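# Stand the hub upright, left end up, on the press stand

## Task

Carry the hub onto the press stand and leave it standing there with its left end pointing up, without undoing anything already in place at the start; the reference images manual, manual 2, manual 3 and manual 4 show the intended result.

## Robot and tools

Robot: two arms on a table, left_arm (base near y = +0.256 m) and right_arm (base near y = -0.372 m). Each ends in a four-digit hand with index, middle and ring fingers plus a thumb, sixteen hinge motors in all. right_arm has a right hand; left_arm has its mirror image, a left hand.

Scene frame: origin at table-top height, halfway between the two nominal arm bases. +z points up, +x points out across the table, +y points toward the left_arm side. The words left and right name the arms, not sides of the camera images. Reported end_effector_position (m) and end_effector_quat_wxyz use this frame and may be off by a few centimetres, more at long reach.

Hand point axes (right hand): +z runs along straight fingers toward the tips, +x runs across the palm away from the thumb, +y points out of the back of the hand; the palm face is at y = -0.062 m. On the left hand +x points toward the thumb. A rigid mast sticks out near the wrist on the palm side and can strike objects.

execute_actions(actions, cameras): actions is a list of actions; each action is a list of 1 to 15 rows; each row is one control step of 1/30 s. If an action has fewer than 15 rows, its final row repeats until 15 steps have passed, so each action lasts 0.5 s. Every row holds exactly 48 numbers, each from -1 to 1, covering both arms even when only one should move:
1-6: left_arm dx, dy, dz, rx, ry, rz
7-22: left hand hinge goals
23-24: left current_limit, speed
25-30: right_arm dx, dy, dz, rx, ry, rz
31-46: right hand hinge goals
47-48: right current_limit, speed.

Arm numbers are offsets, not poses. They are measured along scene-frame axes from the arm's Hand target as it was when the action began; every row of that action uses the same starting point, so a row is not added to the one before it. The next action or call starts from the updated Hand target, so sending the same offset again moves the arm further. Scale: 1.0 = 0.6 m of translation or 180 degrees of rotation. rx, ry, rz form a single rotation vector, applied about the Hand target's position. A translation longer than 1.0 is shortened along its direction. The controller keeps the commanded orientation within 40 degrees of the measured one. The hand frequently stops short of the target, and the elbow sags under load, so the hand sits lower than commanded; check the reported position and send the remaining distance as a fresh offset, aiming higher when needed. Very small moves may not start at all. To release a push against something, set the target back beyond the hand point.

Hand hinge goals are absolute positions between each hinge's two stops, not offsets. Order for each hand: index_abd, index_mcp, index_pip, index_dip, middle_abd, middle_mcp, middle_pip, middle_dip, ring_abd, ring_mcp, ring_pip, ring_dip, thumb_cmc, thumb_axl, thumb_mcp, thumb_ipl. Straight values: abd 0.00, mcp -0.75, pip -0.58, dip -0.70, thumb_cmc -0.71, thumb_axl -0.68, thumb_mcp -0.23, thumb_ipl -0.17. Moving toward +1 curls fingers toward the palm, brings the thumb round in front of the palm (cmc), rotates the thumb about its own axis (axl) and bends it (mcp, ipl). A zero here is a real goal, not a hold: to keep a hand unchanged, repeat its hand_goal, hand_current_limit and hand_speed. current_limit maps -1..+1 onto 0..550 mA (never below 11 mA) and also caps hinge speed. speed sets how fast goals are approached, as (speed+1)/2 of 8.5 rad/s. Starting values are +0.4 and -0.6; settings stay until they are changed. A finger presses only while its goal lies past the object's surface, and harder the further past.

Results report Hand target (the base for the next offsets, after clipping), hand position and quaternion, joint positions, velocities and torques, positions at some control steps, and for each hand hand_goal, hand_measured, hand_current_ma, hand_state (moving, goal, blocked, overload), hand_current_limit and hand_speed, listed in the same motor order, followed by the scene number. Camera images come back only when actions is empty or cameras names some: cam_head_left, cam_head_right, cam_high (672x504 each), or ["all"]. An unknown camera name makes the call invalid.

zoom_image(camera, region): enlarges [x0, y0, x1, y1] in pixels (origin top-left, at most 504 by 504) from the newest image of cam_head_left, cam_head_right or cam_high.
show_instructions(): shows the reference images. read_manual(section): licence texts only. finished_scene(scene): ends scene 1 or 2 for good; the goal must hold once the robot lets go.

Hazards: a motor drawing 495 mA or more for 5 s in total shuts off for 10 s and lets go of anything it holds. Motors warm up when holding loads, reaching far out or pushing toward poses they cannot reach; a MOTOR HOT line appears at 85 °C, and at 100 °C that arm goes limp for 30-60 s. If an arm stops, new hand commands are ignored until it recovers. Arms touching or squeezing each other, including one hand gripping the other's fingers, can end the scene as a failure. Avoid dropping the hub, releasing it while it is still moving, slamming or hard pushing, striking fixed or heavy objects, and anything falling off or being left off the table, which fails the task. Loose objects can occasionally get nudged by outside pushes. Time keeps running while you think, with the last command held; smooth, low-effort motion is better.

Each tool is called after "Call:" as name(argument=value, ...) on one line, values as JSON.

Reference images:

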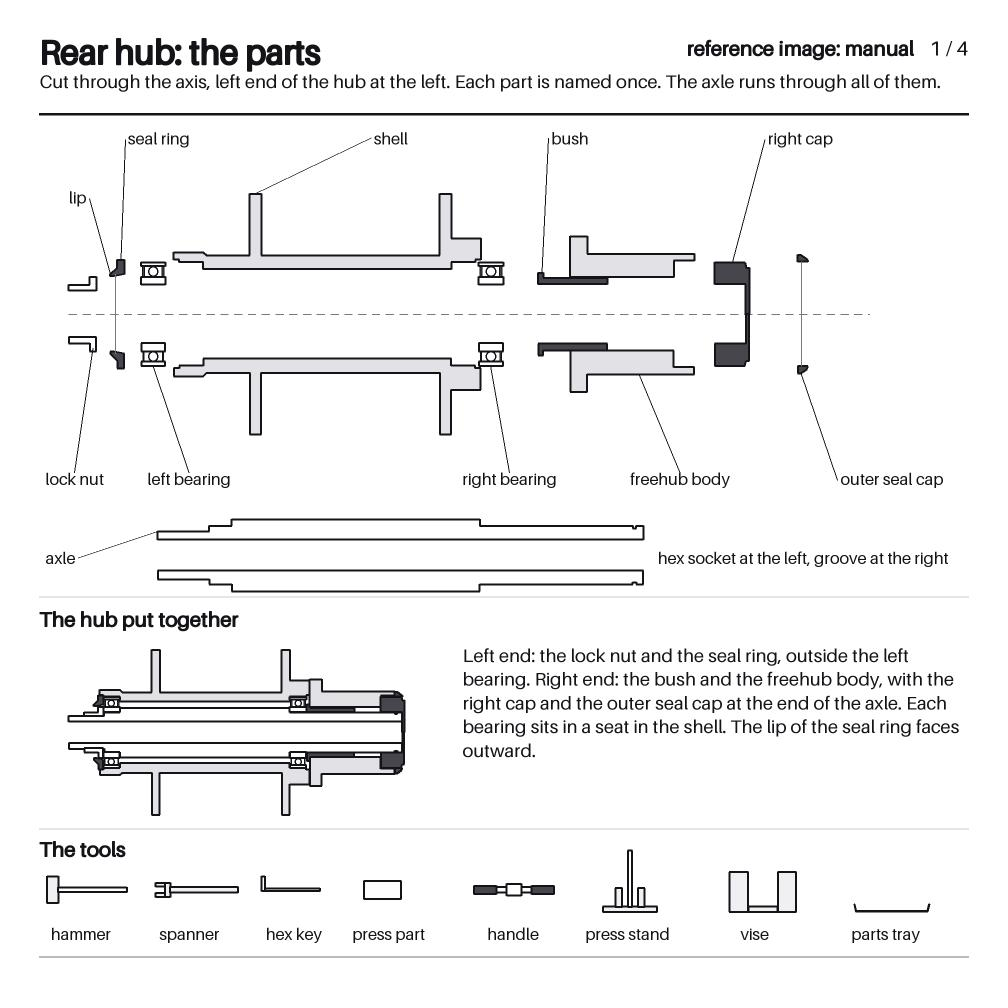

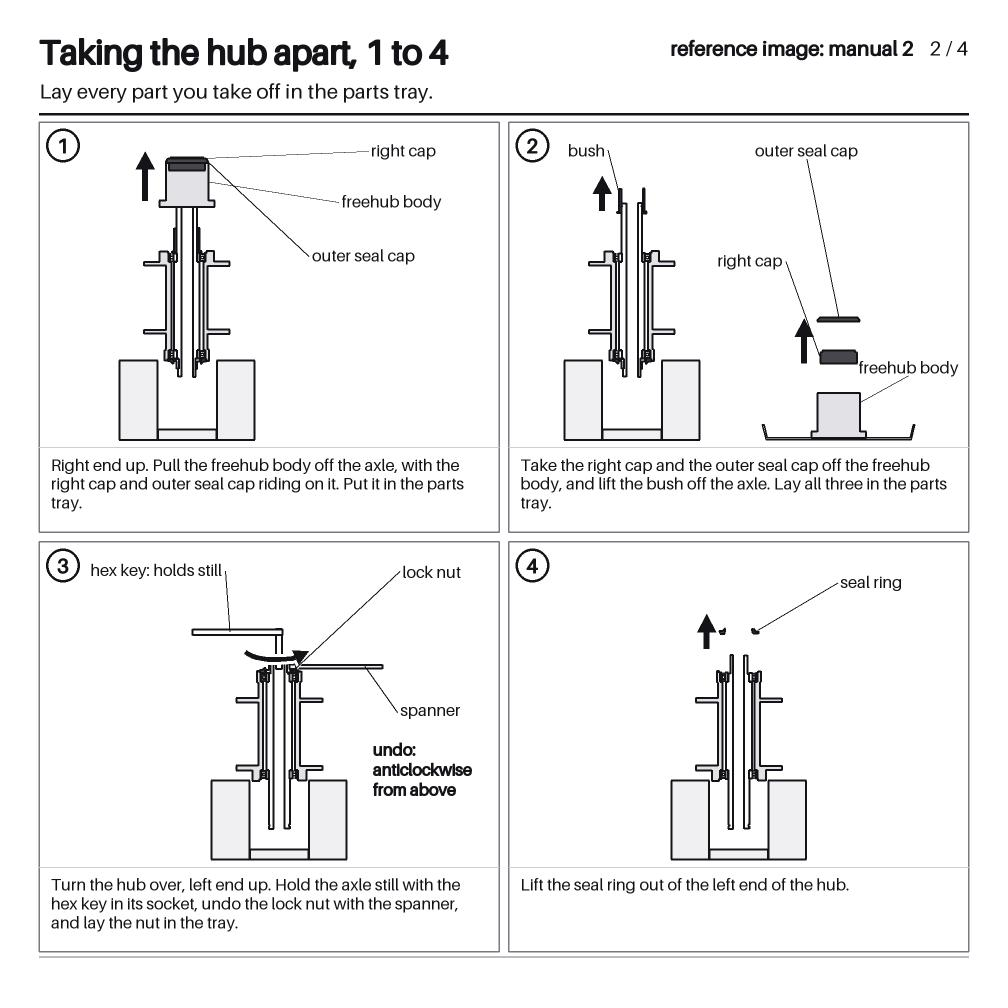

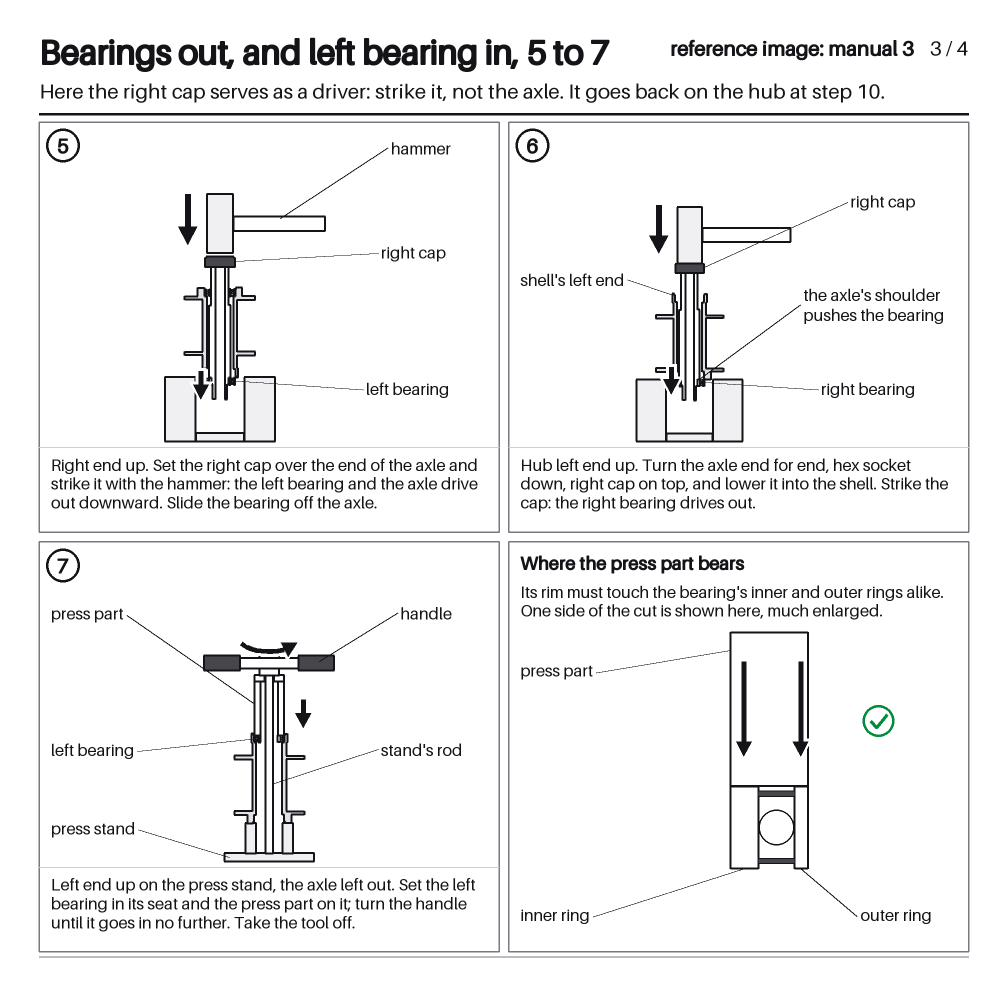

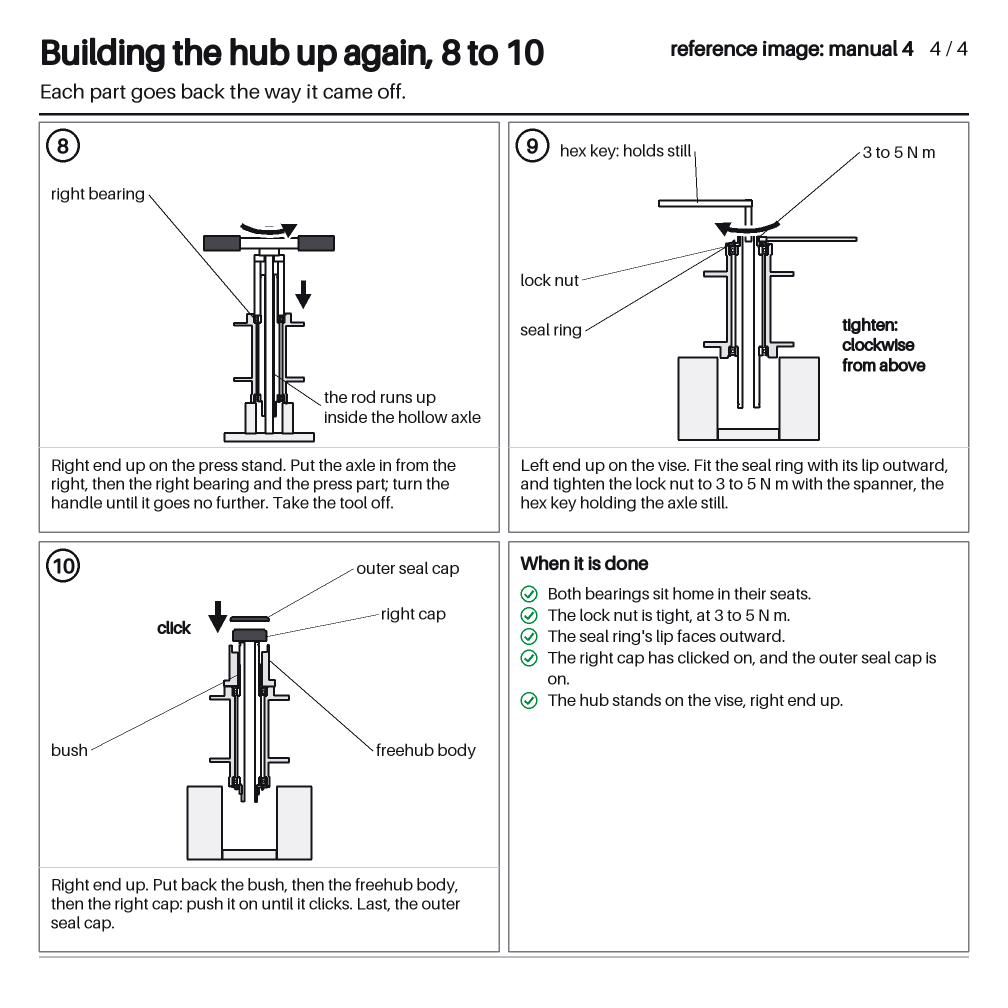

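## Session

Call:
execute_actions(actions=[])

Scene clock: 0.00 s.
left_arm: end_effector_position=(+0.6376, +0.3638, +0.2483) hand_goal=(+0.000, -0.754, -0.576, -0.696, +0.000, -0.754, -0.576, -0.696, +0.000, -0.754, -0.576, -0.696, -0.714, -0.678, -0.226, -0.168) hand_measured=(+0.000, -0.754, -0.576, -0.696, +0.000, -0.754, -0.576, -0.696, +0.000, -0.754, -0.576, -0.696, -0.714, -0.678, -0.226, -0.168) hand_current_ma=(+0, +0, +0, +0, +0, +0, +0, +0, +0, +0, +0, +0, +0, +0, +0, +0) hand_state=(goal, goal, goal, goal, goal, goal, goal, goal, goal, goal, goal, goal, goal, goal, goal, goal) hand_current_limit=0.40 hand_speed=-0.60 end_effector_quat_wxyz=(+0.276, +0.005, +0.947, -0.165) | right_arm: end_effector_position=(+0.4846, +0.0697, +0.3531) hand_goal=(+0.000, -0.754, -0.576, -0.696, +0.000, -0.754, -0.576, -0.696, +0.000, -0.754, -0.576, -0.696, -0.714, -0.678, -0.226, -0.168) hand_measured=(+0.000, -0.754, -0.576, -0.696, +0.000, -0.754, -0.576, -0.696, +0.000, -0.754, -0.576, -0.696, -0.714, -0.678, -0.226, -0.168) hand_current_ma=(+0, +0, +0, +0, +0, +0, +0, +0, +0, +0, +0, +0, +0, +0, +0, +0) hand_state=(goal, goal, goal, goal, goal, goal, goal, goal, goal, goal, goal, goal, goal, goal, goal, goal) hand_current_limit=0.40 hand_speed=-0.60 end_effector_quat_wxyz=(+0.121, -0.221, +0.780, +0.573)
Joint positions: left_arm=[0.166 1.636 1.506 -0.912 0.406 -1.51] | right_arm=[0.495 1.7 1.309 -0.303 -1.056 -1.11]
Joint velocities: within noise
Joint torques (N m): no reading
Heat: left arm: hottest shoulder 36 °C; right arm: hottest shoulder 36 °C.
Hand target: left_arm +0.6458, +0.3651, +0.2691; +0.296, +0.010, +0.941, -0.162 | right_arm +0.4898, +0.0723, +0.3575; +0.126, -0.224, +0.778, +0.573

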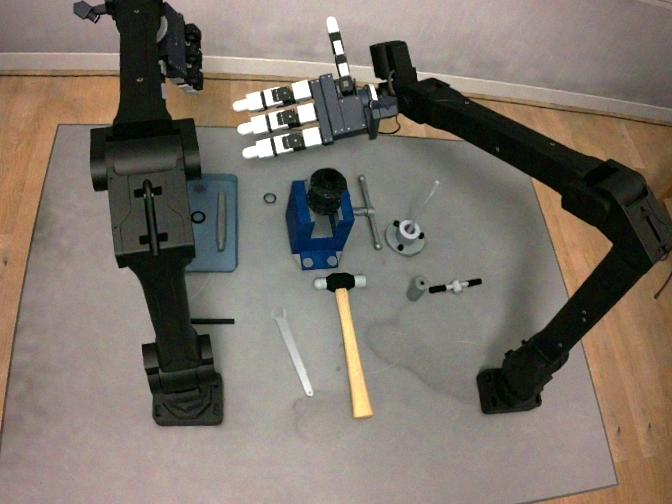

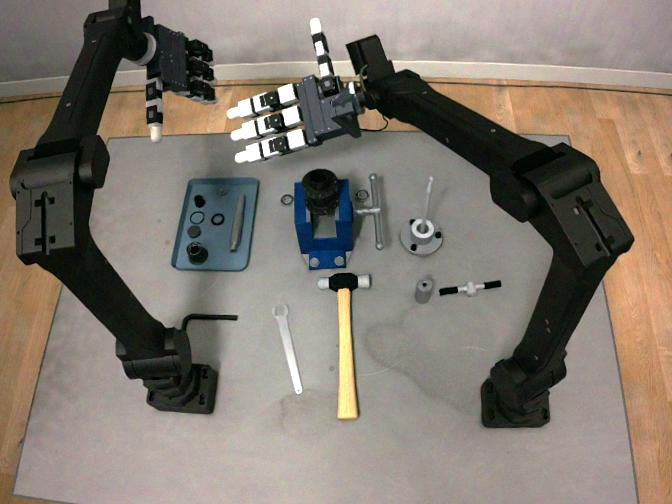

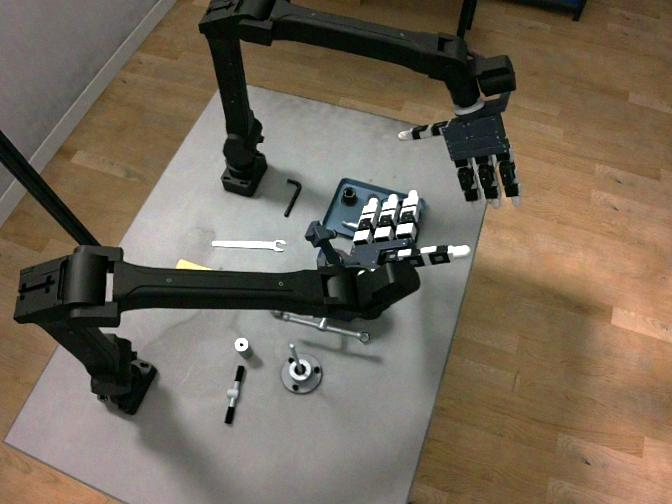

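Call:
zoom_image(camera="cam_head_right", region=[270, 150, 470, 300])

Call:
zoom_image(camera="cam_head_left", region=[250, 150, 450, 300])

Call:
zoom_image(camera="cam_high", region=[210, 180, 470, 440])

Scaled by 2.520 from the camera's 672x504 image, which has a finer 960x720 frame.

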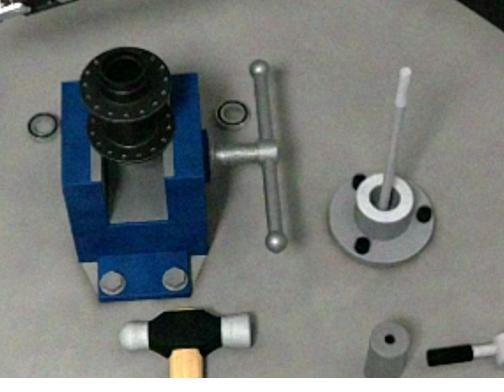

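Scaled by 2.520 from the camera's 672x504 image, which has a finer 960x720 frame.

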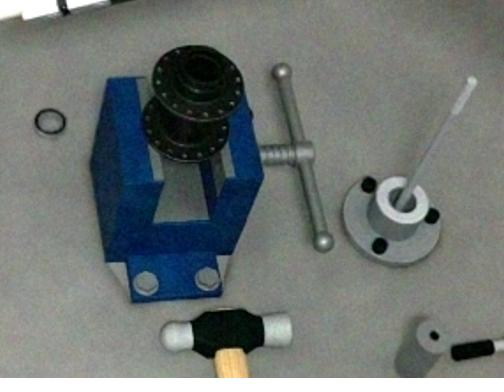

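Scaled by 1.938 from the camera's 672x504 image, which has a finer 960x720 frame.

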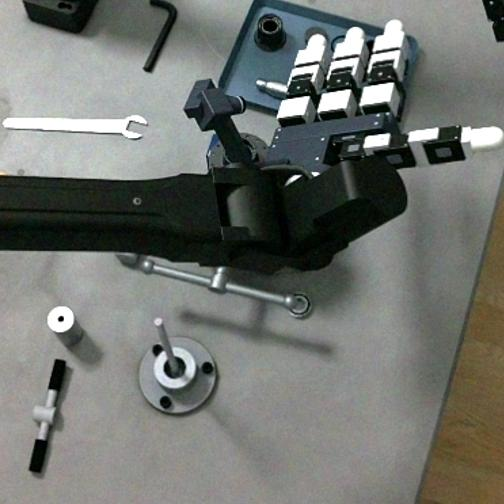

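Call:
execute_actions(actions=[[[0,0,0,0,0,0,0,-0.754,-0.576,-0.696,0,-0.754,-0.576,-0.696,0,-0.754,-0.576,-0.696,-0.714,-0.678,-0.226,-0.168,0.4,-0.6,-0.05,-0.16,0,-0.005,0.05,-0.024,-0.233,-0.479,-0.576,-0.696,0.2,-0.479,-0.576,-0.696,0.2,-0.479,-0.576,-0.696,0.571,-0.678,-0.226,-0.168,0.4,-0.6]],[[0,0,0,0,0,0,0,-0.754,-0.576,-0.696,0,-0.754,-0.576,-0.696,0,-0.754,-0.576,-0.696,-0.714,-0.678,-0.226,-0.168,0.4,-0.6,-0.06,-0.2,0,-0.005,0.05,-0.024,-0.233,-0.479,-0.576,-0.696,0.2,-0.479,-0.576,-0.696,0.2,-0.479,-0.576,-0.696,0.571,-0.678,-0.226,-0.168,0.4,-0.6]],[[0,0,0,0,0,0,0,-0.754,-0.576,-0.696,0,-0.754,-0.576,-0.696,0,-0.754,-0.576,-0.696,-0.714,-0.678,-0.226,-0.168,0.4,-0.6,-0.06,-0.2,0,-0.005,0.05,-0.024,-0.233,-0.479,-0.576,-0.696,0.2,-0.479,-0.576,-0.696,0.2,-0.479,-0.576,-0.696,0.571,-0.678,-0.226,-0.168,0.4,-0.6]]], cameras=["all"])

Scene clock: 195.03 s.
left_arm: end_effector_position=(+0.6376, +0.3638, +0.2483) hand_goal=(+0.000, -0.754, -0.576, -0.696, +0.000, -0.754, -0.576, -0.696, +0.000, -0.754, -0.576, -0.696, -0.714, -0.678, -0.226, -0.168) hand_measured=(+0.000, -0.752, -0.576, -0.696, +0.000, -0.752, -0.576, -0.696, +0.000, -0.752, -0.576, -0.696, -0.714, -0.678, -0.224, -0.168) hand_current_ma=(+0, +2, -1, +0, +0, +3, -1, +0, +0, +2, -1, +0, +0, +1, +2, +0) hand_state=(goal, goal, goal, goal, goal, goal, goal, goal, goal, goal, goal, goal, goal, goal, goal, goal) hand_current_limit=0.40 hand_speed=-0.60 end_effector_quat_wxyz=(+0.276, +0.005, +0.947, -0.165) | right_arm: end_effector_position=(+0.3781, -0.2579, +0.3487) hand_goal=(-0.234, -0.480, -0.576, -0.696, +0.200, -0.480, -0.576, -0.696, +0.200, -0.480, -0.576, -0.696, +0.570, -0.678, -0.226, -0.168) hand_measured=(-0.232, -0.498, -0.576, -0.696, +0.200, -0.498, -0.576, -0.696, +0.200, -0.500, -0.576, -0.696, +0.568, -0.678, -0.224, -0.168) hand_current_ma=(+6, -74, -2, +0, -2, -78, -2, +0, -2, -84, -2, +0, -7, +3, +6, +1) hand_state=(goal, goal, goal, goal, goal, goal, goal, goal, goal, goal, goal, goal, goal, goal, goal, goal) hand_current_limit=0.40 hand_speed=-0.60 end_effector_quat_wxyz=(+0.032, +0.058, +0.809, +0.584)
Joint positions: left_arm=[0.166 1.636 1.506 -0.912 0.406 -1.51] | right_arm=[-0.219 1.276 0.896 -1.507 -1.233 -1.888]
Joint torques (N m): left_arm=[-0.62 -17.96 12.3 1.13 0.4 0.01] | right_arm=[0.26 -5.6 12.7 -0.76 -1.21 -0.25]
Heat: left arm: hottest elbow 46 °C; right arm: hottest elbow 52 °C.
Hand target: left_arm +0.6458, +0.3651, +0.2691; +0.296, +0.010, +0.941, -0.162 | right_arm +0.3878, -0.2637, +0.3575; +0.000, +0.001, +0.819, +0.574
Off the commanded pose: left_arm 0.022 m, 2 deg | right_arm 0.014 m, 8 deg.
Step readings (end_effector_position of left_arm | right_arm):
0: (+0.6376, +0.3638, +0.2483) | (+0.4846, +0.0697, +0.3531)
1: (+0.6376, +0.3638, +0.2483) | (+0.4844, +0.0696, +0.3530)
2: (+0.6376, +0.3638, +0.2483) | (+0.4827, +0.0671, +0.3531)
4: (+0.6376, +0.3638, +0.2483) | (+0.4739, +0.0535, +0.3506)
8: (+0.6376, +0.3638, +0.2483) | (+0.4597, +0.0084, +0.3492)
15: (+0.6376, +0.3638, +0.2483) | (+0.4642, -0.0241, +0.3672)
16: (+0.6376, +0.3638, +0.2483) | (+0.4632, -0.0244, +0.3674)
17: (+0.6376, +0.3638, +0.2483) | (+0.4606, -0.0289, +0.3666)
19: (+0.6376, +0.3638, +0.2483) | (+0.4483, -0.0450, +0.3617)
23: (+0.6376, +0.3638, +0.2483) | (+0.4347, -0.1010, +0.3537)
30: (+0.6376, +0.3638, +0.2483) | (+0.4298, -0.1419, +0.3586)
31: (+0.6376, +0.3638, +0.2483) | (+0.4276, -0.1422, +0.3577)
32: (+0.6376, +0.3638, +0.2483) | (+0.4251, -0.1462, +0.3575)
34: (+0.6376, +0.3638, +0.2483) | (+0.4191, -0.1638, +0.3573)
38: (+0.6376, +0.3638, +0.2483) | (+0.4108, -0.2237, +0.3564)
45: (+0.6376, +0.3638, +0.2483) | (+0.3936, -0.2584, +0.3560)

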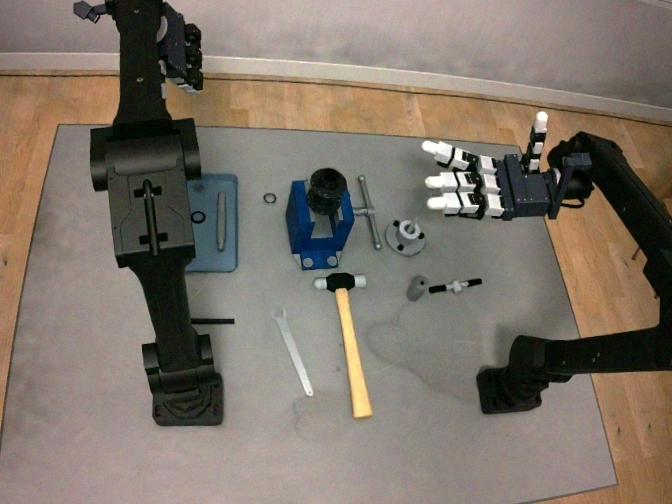

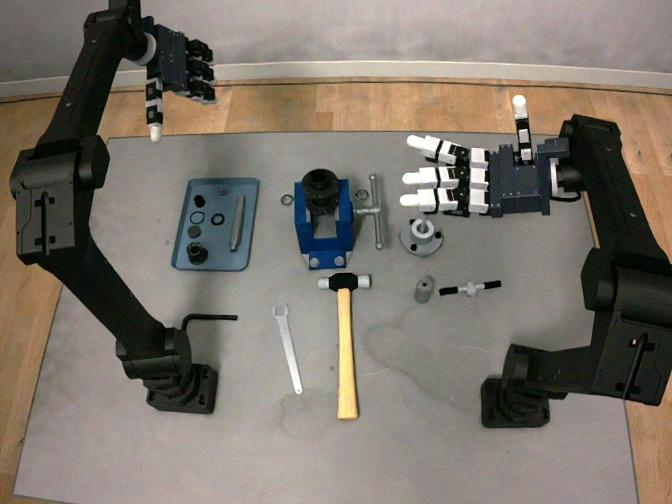

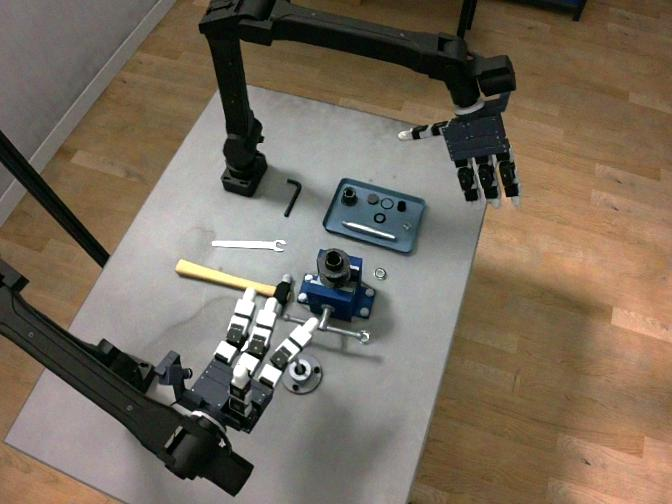

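Call:
zoom_image(camera="cam_high", region=[220, 220, 400, 400])

Call:
zoom_image(camera="cam_head_right", region=[270, 140, 390, 260])

Call:
zoom_image(camera="cam_head_left", region=[270, 140, 390, 260])

Scaled by 2.800 from the camera's 672x504 image, which has a finer 960x720 frame.

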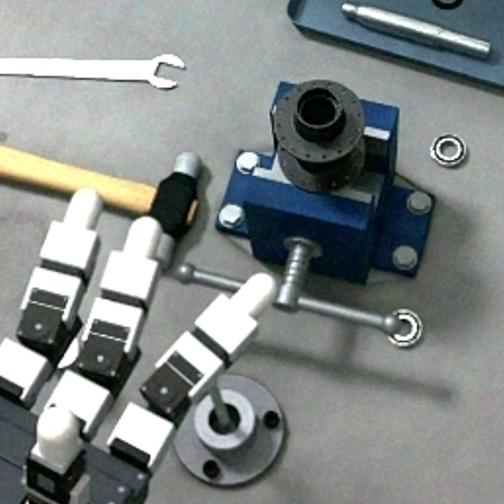

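Scaled by 4.200 from the camera's 672x504 image, which has a finer 960x720 frame.

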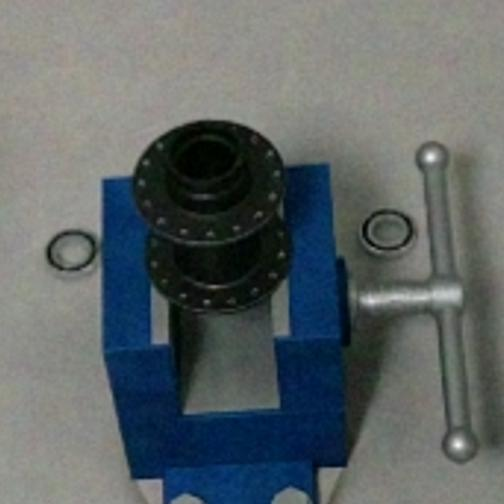

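Scaled by 4.200 from the camera's 672x504 image, which has a finer 960x720 frame.

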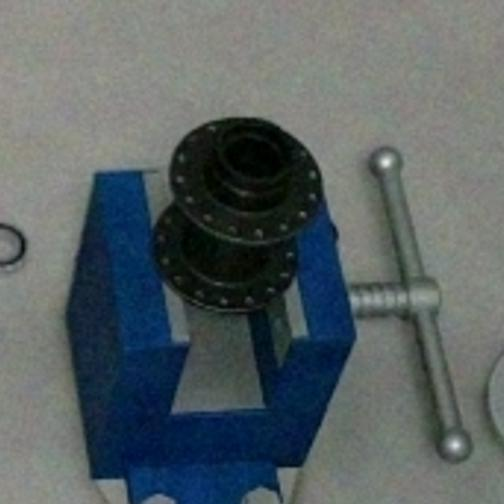

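Call:
execute_actions(actions=[[[0,0,0,0,0,0,0,-0.754,-0.576,-0.696,0,-0.754,-0.576,-0.696,0,-0.754,-0.576,-0.696,-0.714,-0.678,-0.226,-0.168,0.4,-0.6,0.01,0.03,-0.11,0,0,0,-0.233,-0.479,-0.576,-0.696,0.2,-0.479,-0.576,-0.696,0.2,-0.479,-0.576,-0.696,0.571,-0.678,-0.226,-0.168,0.4,-0.6]],[[0,0,0,0,0,0,0,-0.754,-0.576,-0.696,0,-0.754,-0.576,-0.696,0,-0.754,-0.576,-0.696,-0.714,-0.678,-0.226,-0.168,0.4,-0.6,0.01,0.033,-0.119,0,0,0,-0.233,-0.479,-0.576,-0.696,0.2,-0.479,-0.576,-0.696,0.2,-0.479,-0.576,-0.696,0.571,-0.678,-0.226,-0.168,0.4,-0.6]]], cameras=["all"])

Scene clock: 311.63 s.
left_arm: end_effector_position=(+0.6376, +0.3638, +0.2483) hand_goal=(+0.000, -0.754, -0.576, -0.696, +0.000, -0.754, -0.576, -0.696, +0.000, -0.754, -0.576, -0.696, -0.714, -0.678, -0.226, -0.168) hand_measured=(+0.000, -0.752, -0.576, -0.696, +0.000, -0.752, -0.576, -0.696, +0.000, -0.752, -0.576, -0.696, -0.714, -0.678, -0.224, -0.168) hand_current_ma=(+0, +2, -1, +0, +0, +3, -1, +0, +0, +2, -1, +0, +0, +1, +2, +0) hand_state=(goal, goal, goal, goal, goal, goal, goal, goal, goal, goal, goal, goal, goal, goal, goal, goal) hand_current_limit=0.40 hand_speed=-0.60 end_effector_quat_wxyz=(+0.276, +0.005, +0.947, -0.165) | right_arm: end_effector_position=(+0.3995, -0.2291, +0.2220) hand_goal=(-0.234, -0.480, -0.576, -0.696, +0.200, -0.480, -0.576, -0.696, +0.200, -0.480, -0.576, -0.696, +0.570, -0.678, -0.226, -0.168) hand_measured=(-0.232, -0.496, -0.576, -0.696, +0.200, -0.498, -0.576, -0.696, +0.200, -0.498, -0.576, -0.696, +0.568, -0.678, -0.224, -0.168) hand_current_ma=(+6, -70, -2, +0, -2, -72, -2, +0, -2, -76, -2, +0, -6, +3, +6, +1) hand_state=(goal, goal, goal, goal, goal, goal, goal, goal, goal, goal, goal, goal, goal, goal, goal, goal) hand_current_limit=0.40 hand_speed=-0.60 end_effector_quat_wxyz=(+0.003, -0.001, +0.819, +0.574)
Joint positions: left_arm=[0.166 1.636 1.506 -0.912 0.406 -1.51] | right_arm=[-0.123 1.585 0.838 -1.176 -1.198 -1.954]
Joint torques (N m): left_arm=[-0.56 -17.9 12.3 1.06 0.39 0.02] | right_arm=[1.85 -9.23 6.68 0.1 -1.42 0.02]
Heat: left arm: hottest elbow 47 °C; right arm: hottest elbow 58 °C.
Hand target: left_arm +0.6458, +0.3651, +0.2691; +0.296, +0.010, +0.941, -0.162 | right_arm +0.3997, -0.2259, +0.2200; +0.000, +0.002, +0.819, +0.574
Off the commanded pose: left_arm 0.022 m, 2 deg | right_arm 0.004 m, 0 deg.
Step readings (end_effector_position of left_arm | right_arm):
0: (+0.6376, +0.3638, +0.2483) | (+0.3781, -0.2579, +0.3487)
1: (+0.6376, +0.3638, +0.2483) | (+0.3780, -0.2579, +0.3482)
2: (+0.6376, +0.3638, +0.2483) | (+0.3777, -0.2577, +0.3460)
4: (+0.6376, +0.3638, +0.2483) | (+0.3794, -0.2563, +0.3351)
8: (+0.6376, +0.3638, +0.2483) | (+0.3887, -0.2533, +0.3034)
15: (+0.6376, +0.3638, +0.2483) | (+0.3899, -0.2478, +0.2856)
16: (+0.6376, +0.3638, +0.2483) | (+0.3896, -0.2475, +0.2855)
17: (+0.6376, +0.3638, +0.2483) | (+0.3899, -0.2466, +0.2840)
19: (+0.6376, +0.3638, +0.2483) | (+0.3931, -0.2438, +0.2753)
23: (+0.6376, +0.3638, +0.2483) | (+0.3943, -0.2349, +0.2437)
30: (+0.6376, +0.3638, +0.2483) | (+0.3954, -0.2287, +0.2232)

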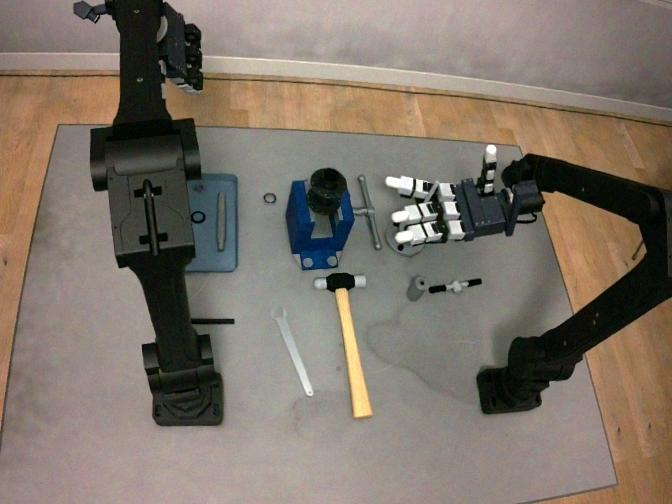

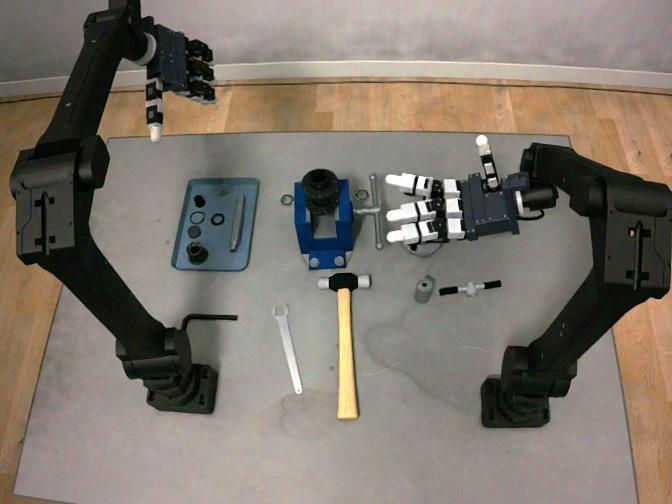

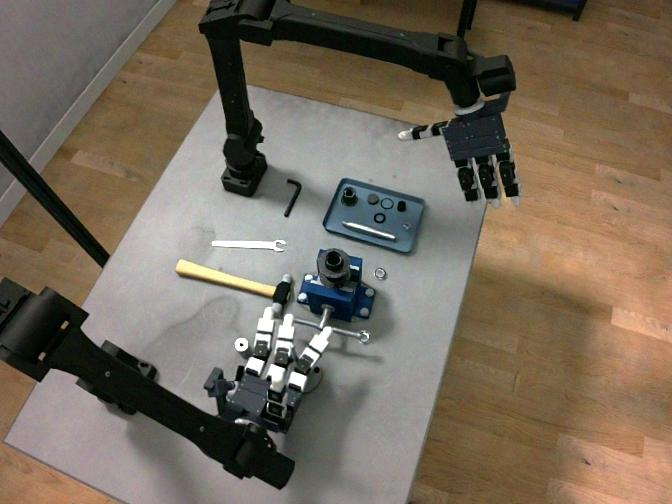

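Call:
zoom_image(camera="cam_head_right", region=[290, 120, 530, 300])

Call:
zoom_image(camera="cam_head_left", region=[290, 120, 530, 300])

Call:
zoom_image(camera="cam_high", region=[200, 230, 420, 440])

Scaled by 2.100 from the camera's 672x504 image, which has a finer 960x720 frame.

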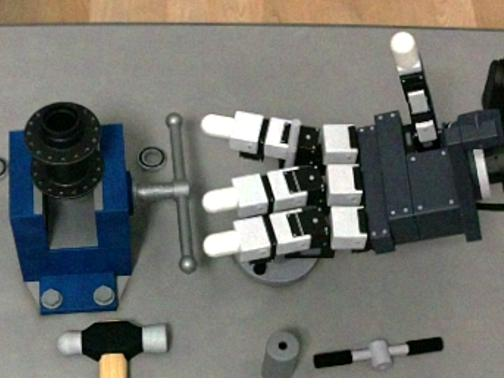

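Scaled by 2.100 from the camera's 672x504 image, which has a finer 960x720 frame.

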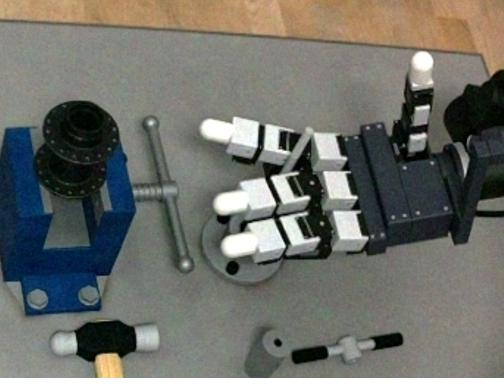

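Scaled by 2.291 from the camera's 672x504 image, which has a finer 960x720 frame.

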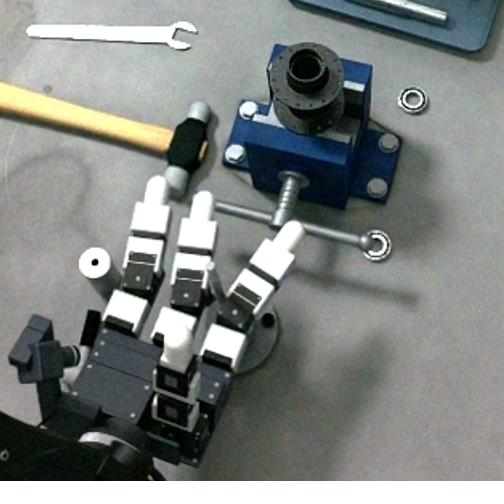

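Call:
execute_actions(actions=[[[0,0,0,0,0,0,0,-0.754,-0.576,-0.696,0,-0.754,-0.576,-0.696,0,-0.754,-0.576,-0.696,-0.714,-0.678,-0.226,-0.168,0.4,-0.6,0,0,0.133,0,0,0,-0.233,-0.455,-0.576,-0.696,0.2,-0.455,-0.576,-0.696,0.2,-0.455,-0.576,-0.696,0.571,-0.678,-0.226,-0.168,0.4,-0.6]],[[0,0,0,0,0,0,0,-0.754,-0.576,-0.696,0,-0.754,-0.576,-0.696,0,-0.754,-0.576,-0.696,-0.714,-0.678,-0.226,-0.168,0.4,-0.6,0,0,0.133,0,0,0,-0.233,-0.455,-0.576,-0.696,0.2,-0.455,-0.576,-0.696,0.2,-0.455,-0.576,-0.696,0.571,-0.678,-0.226,-0.168,0.4,-0.6]],[[0,0,0,0,0,0,0,-0.754,-0.576,-0.696,0,-0.754,-0.576,-0.696,0,-0.754,-0.576,-0.696,-0.714,-0.678,-0.226,-0.168,0.4,-0.6,-0.064,0.087,0,0,0,-0.125,-0.233,-0.455,-0.576,-0.696,0.2,-0.455,-0.576,-0.696,0.2,-0.455,-0.576,-0.696,0.571,-0.678,-0.226,-0.168,0.4,-0.6]],[[0,0,0,0,0,0,0,-0.754,-0.576,-0.696,0,-0.754,-0.576,-0.696,0,-0.754,-0.576,-0.696,-0.714,-0.678,-0.226,-0.168,0.4,-0.6,-0.064,0.087,0,0,0,-0.125,-0.233,-0.455,-0.576,-0.696,0.2,-0.455,-0.576,-0.696,0.2,-0.455,-0.576,-0.696,0.571,-0.678,-0.226,-0.168,0.4,-0.6]],[[0,0,0,0,0,0,0,-0.754,-0.576,-0.696,0,-0.754,-0.576,-0.696,0,-0.754,-0.576,-0.696,-0.714,-0.678,-0.226,-0.168,0.4,-0.6,0,0,-0.1,0,0,0,-0.233,-0.455,-0.576,-0.696,0.2,-0.455,-0.576,-0.696,0.2,-0.455,-0.576,-0.696,0.571,-0.678,-0.226,-0.168,0.4,-0.6]],[[0,0,0,0,0,0,0,-0.754,-0.576,-0.696,0,-0.754,-0.576,-0.696,0,-0.754,-0.576,-0.696,-0.714,-0.678,-0.226,-0.168,0.4,-0.6,0,0,-0.1,0,0,0,-0.233,-0.455,-0.576,-0.696,0.2,-0.455,-0.576,-0.696,0.2,-0.455,-0.576,-0.696,0.571,-0.678,-0.226,-0.168,0.4,-0.6]]], cameras=["all"])

Scene clock: 434.03 s.
left_arm: end_effector_position=(+0.6376, +0.3638, +0.2483) hand_goal=(+0.000, -0.754, -0.576, -0.696, +0.000, -0.754, -0.576, -0.696, +0.000, -0.754, -0.576, -0.696, -0.714, -0.678, -0.226, -0.168) hand_measured=(+0.000, -0.752, -0.576, -0.696, +0.000, -0.752, -0.576, -0.696, +0.000, -0.752, -0.576, -0.696, -0.714, -0.678, -0.224, -0.168) hand_current_ma=(+0, +2, -1, +0, +0, +3, -1, +0, +0, +2, -1, +0, +0, +1, +2, +0) hand_state=(goal, goal, goal, goal, goal, goal, goal, goal, goal, goal, goal, goal, goal, goal, goal, goal) hand_current_limit=0.40 hand_speed=-0.60 end_effector_quat_wxyz=(+0.276, +0.005, +0.947, -0.165) | right_arm: end_effector_position=(+0.3228, -0.1247, +0.2570) hand_goal=(-0.234, -0.456, -0.576, -0.696, +0.200, -0.456, -0.576, -0.696, +0.200, -0.456, -0.576, -0.696, +0.570, -0.678, -0.226, -0.168) hand_measured=(-0.236, -0.470, -0.576, -0.696, +0.200, -0.470, -0.576, -0.696, +0.200, -0.472, -0.576, -0.696, +0.570, -0.678, -0.224, -0.168) hand_current_ma=(-4, -57, -3, +0, -2, -59, -2, +0, -1, -64, -3, +0, -2, +3, +6, +1) hand_state=(goal, goal, goal, goal, goal, goal, goal, goal, goal, goal, goal, goal, goal, goal, goal, goal) hand_current_limit=0.40 hand_speed=-0.60 end_effector_quat_wxyz=(+0.222, +0.314, +0.761, +0.523)
Joint positions: left_arm=[0.166 1.636 1.506 -0.912 0.406 -1.51] | right_arm=[0.759 0.757 0.216 0.178 -0.033 -0.023]
Joint torques (N m): left_arm=[-0.56 -17.85 12.31 1.11 0.4 0.03] | right_arm=[2.08 -0.03 11.32 3.44 0.1 0.05]
Heat: left arm: hottest elbow 48 °C; right arm: hottest elbow 43 °C.
Hand target: left_arm +0.6458, +0.3651, +0.2691; +0.296, +0.010, +0.941, -0.162 | right_arm +0.3230, -0.1215, +0.2598; +0.219, +0.315, +0.756, +0.530
Off the commanded pose: left_arm 0.022 m, 2 deg | right_arm 0.004 m, 1 deg.
Step readings (end_effector_position of left_arm | right_arm):
0: (+0.6376, +0.3638, +0.2483) | (+0.3996, -0.2291, +0.2220)
1: (+0.6376, +0.3638, +0.2483) | (+0.3996, -0.2292, +0.2223)
2: (+0.6376, +0.3638, +0.2483) | (+0.3992, -0.2291, +0.2237)
4: (+0.6376, +0.3638, +0.2483) | (+0.3957, -0.2284, +0.2341)
8: (+0.6376, +0.3638, +0.2483) | (+0.3912, -0.2279, +0.2715)
15: (+0.6376, +0.3638, +0.2483) | (+0.3905, -0.2278, +0.2973)
16: (+0.6376, +0.3638, +0.2483) | (+0.3902, -0.2278, +0.2971)
17: (+0.6376, +0.3638, +0.2483) | (+0.3902, -0.2277, +0.2985)
19: (+0.6376, +0.3638, +0.2483) | (+0.3920, -0.2280, +0.3085)
23: (+0.6376, +0.3638, +0.2483) | (+0.3905, -0.2278, +0.3463)
30: (+0.6376, +0.3638, +0.2483) | (+0.3906, -0.2278, +0.3754)
31: (+0.6376, +0.3638, +0.2483) | (+0.3908, -0.2276, +0.3753)
32: (+0.6376, +0.3638, +0.2483) | (+0.3916, -0.2257, +0.3754)
34: (+0.6376, +0.3638, +0.2483) | (+0.3880, -0.2170, +0.3764)
38: (+0.6376, +0.3638, +0.2483) | (+0.3583, -0.1873, +0.3776)
45: (+0.6376, +0.3638, +0.2483) | (+0.3529, -0.1773, +0.3873)
46: (+0.6376, +0.3638, +0.2483) | (+0.3538, -0.1773, +0.3864)
47: (+0.6376, +0.3638, +0.2483) | (+0.3543, -0.1758, +0.3831)
49: (+0.6376, +0.3638, +0.2483) | (+0.3483, -0.1656, +0.3757)
53: (+0.6376, +0.3638, +0.2483) | (+0.3210, -0.1382, +0.3767)
60: (+0.6376, +0.3638, +0.2483) | (+0.3150, -0.1294, +0.3913)
61: (+0.6376, +0.3638, +0.2483) | (+0.3161, -0.1298, +0.3903)
62: (+0.6376, +0.3638, +0.2483) | (+0.3167, -0.1296, +0.3876)
64: (+0.6376, +0.3638, +0.2483) | (+0.3165, -0.1292, +0.3736)
68: (+0.6376, +0.3638, +0.2483) | (+0.3151, -0.1280, +0.3282)
75: (+0.6376, +0.3638, +0.2483) | (+0.3185, -0.1232, +0.3117)
76: (+0.6376, +0.3638, +0.2483) | (+0.3192, -0.1231, +0.3146)
77: (+0.6376, +0.3638, +0.2483) | (+0.3196, -0.1232, +0.3162)
79: (+0.6376, +0.3638, +0.2483) | (+0.3202, -0.1236, +0.3121)
83: (+0.6376, +0.3638, +0.2483) | (+0.3199, -0.1257, +0.2761)
90: (+0.6376, +0.3638, +0.2483) | (+0.3223, -0.1248, +0.2499)

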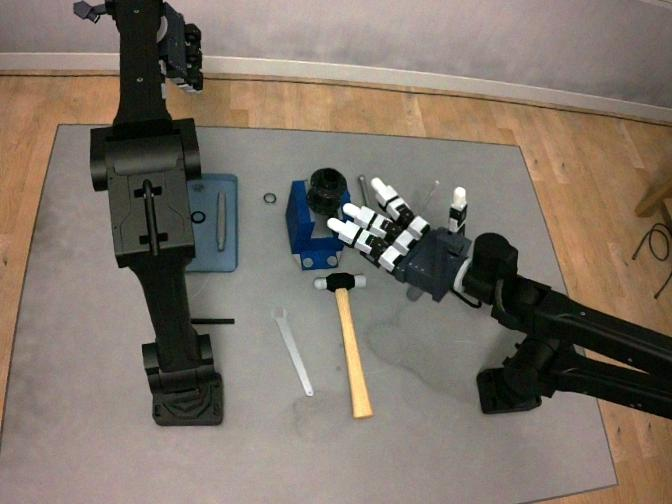

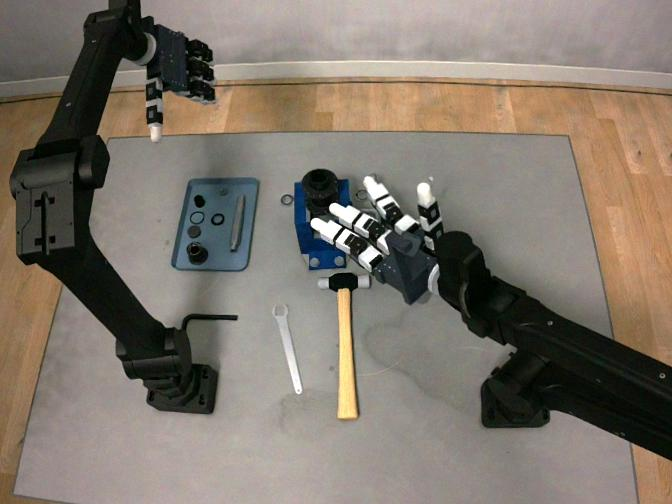

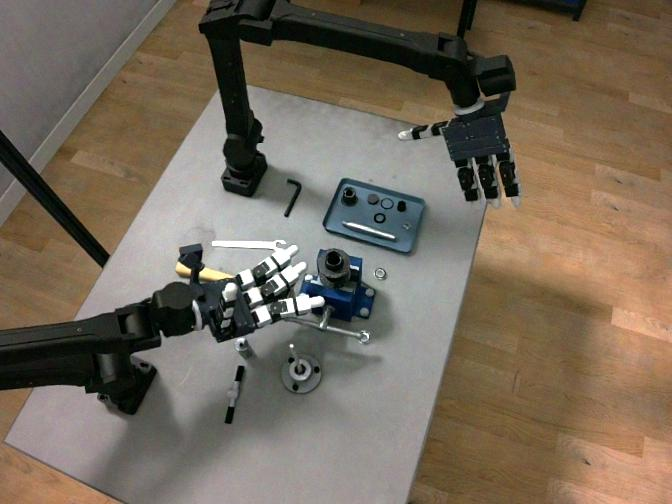

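Call:
zoom_image(camera="cam_head_right", region=[280, 150, 460, 310])

Call:
zoom_image(camera="cam_head_left", region=[280, 150, 460, 310])

Call:
zoom_image(camera="cam_high", region=[200, 220, 390, 390])

Scaled by 2.800 from the camera's 672x504 image, which has a finer 960x720 frame.

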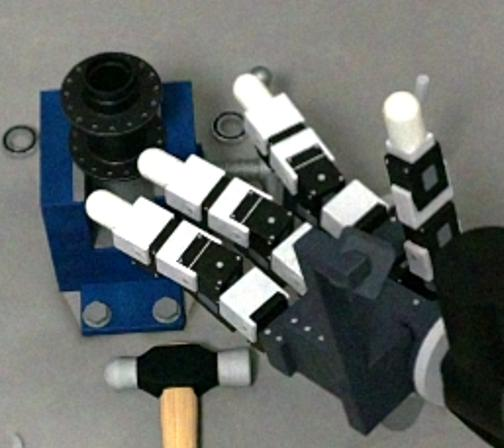

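Scaled by 2.800 from the camera's 672x504 image, which has a finer 960x720 frame.

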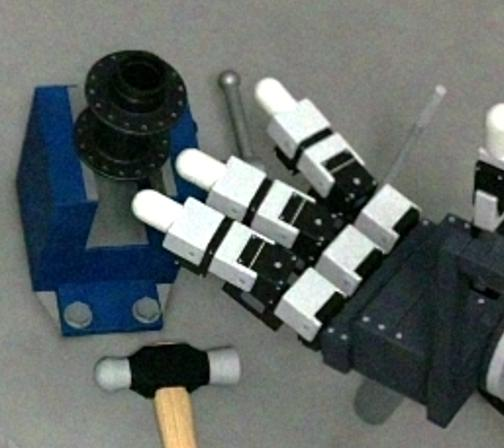

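Scaled by 2.653 from the camera's 672x504 image, which has a finer 960x720 frame.

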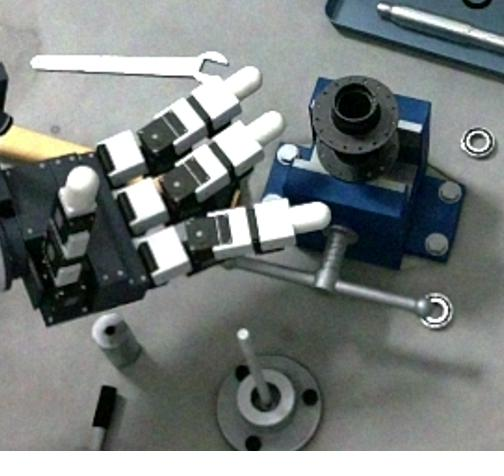

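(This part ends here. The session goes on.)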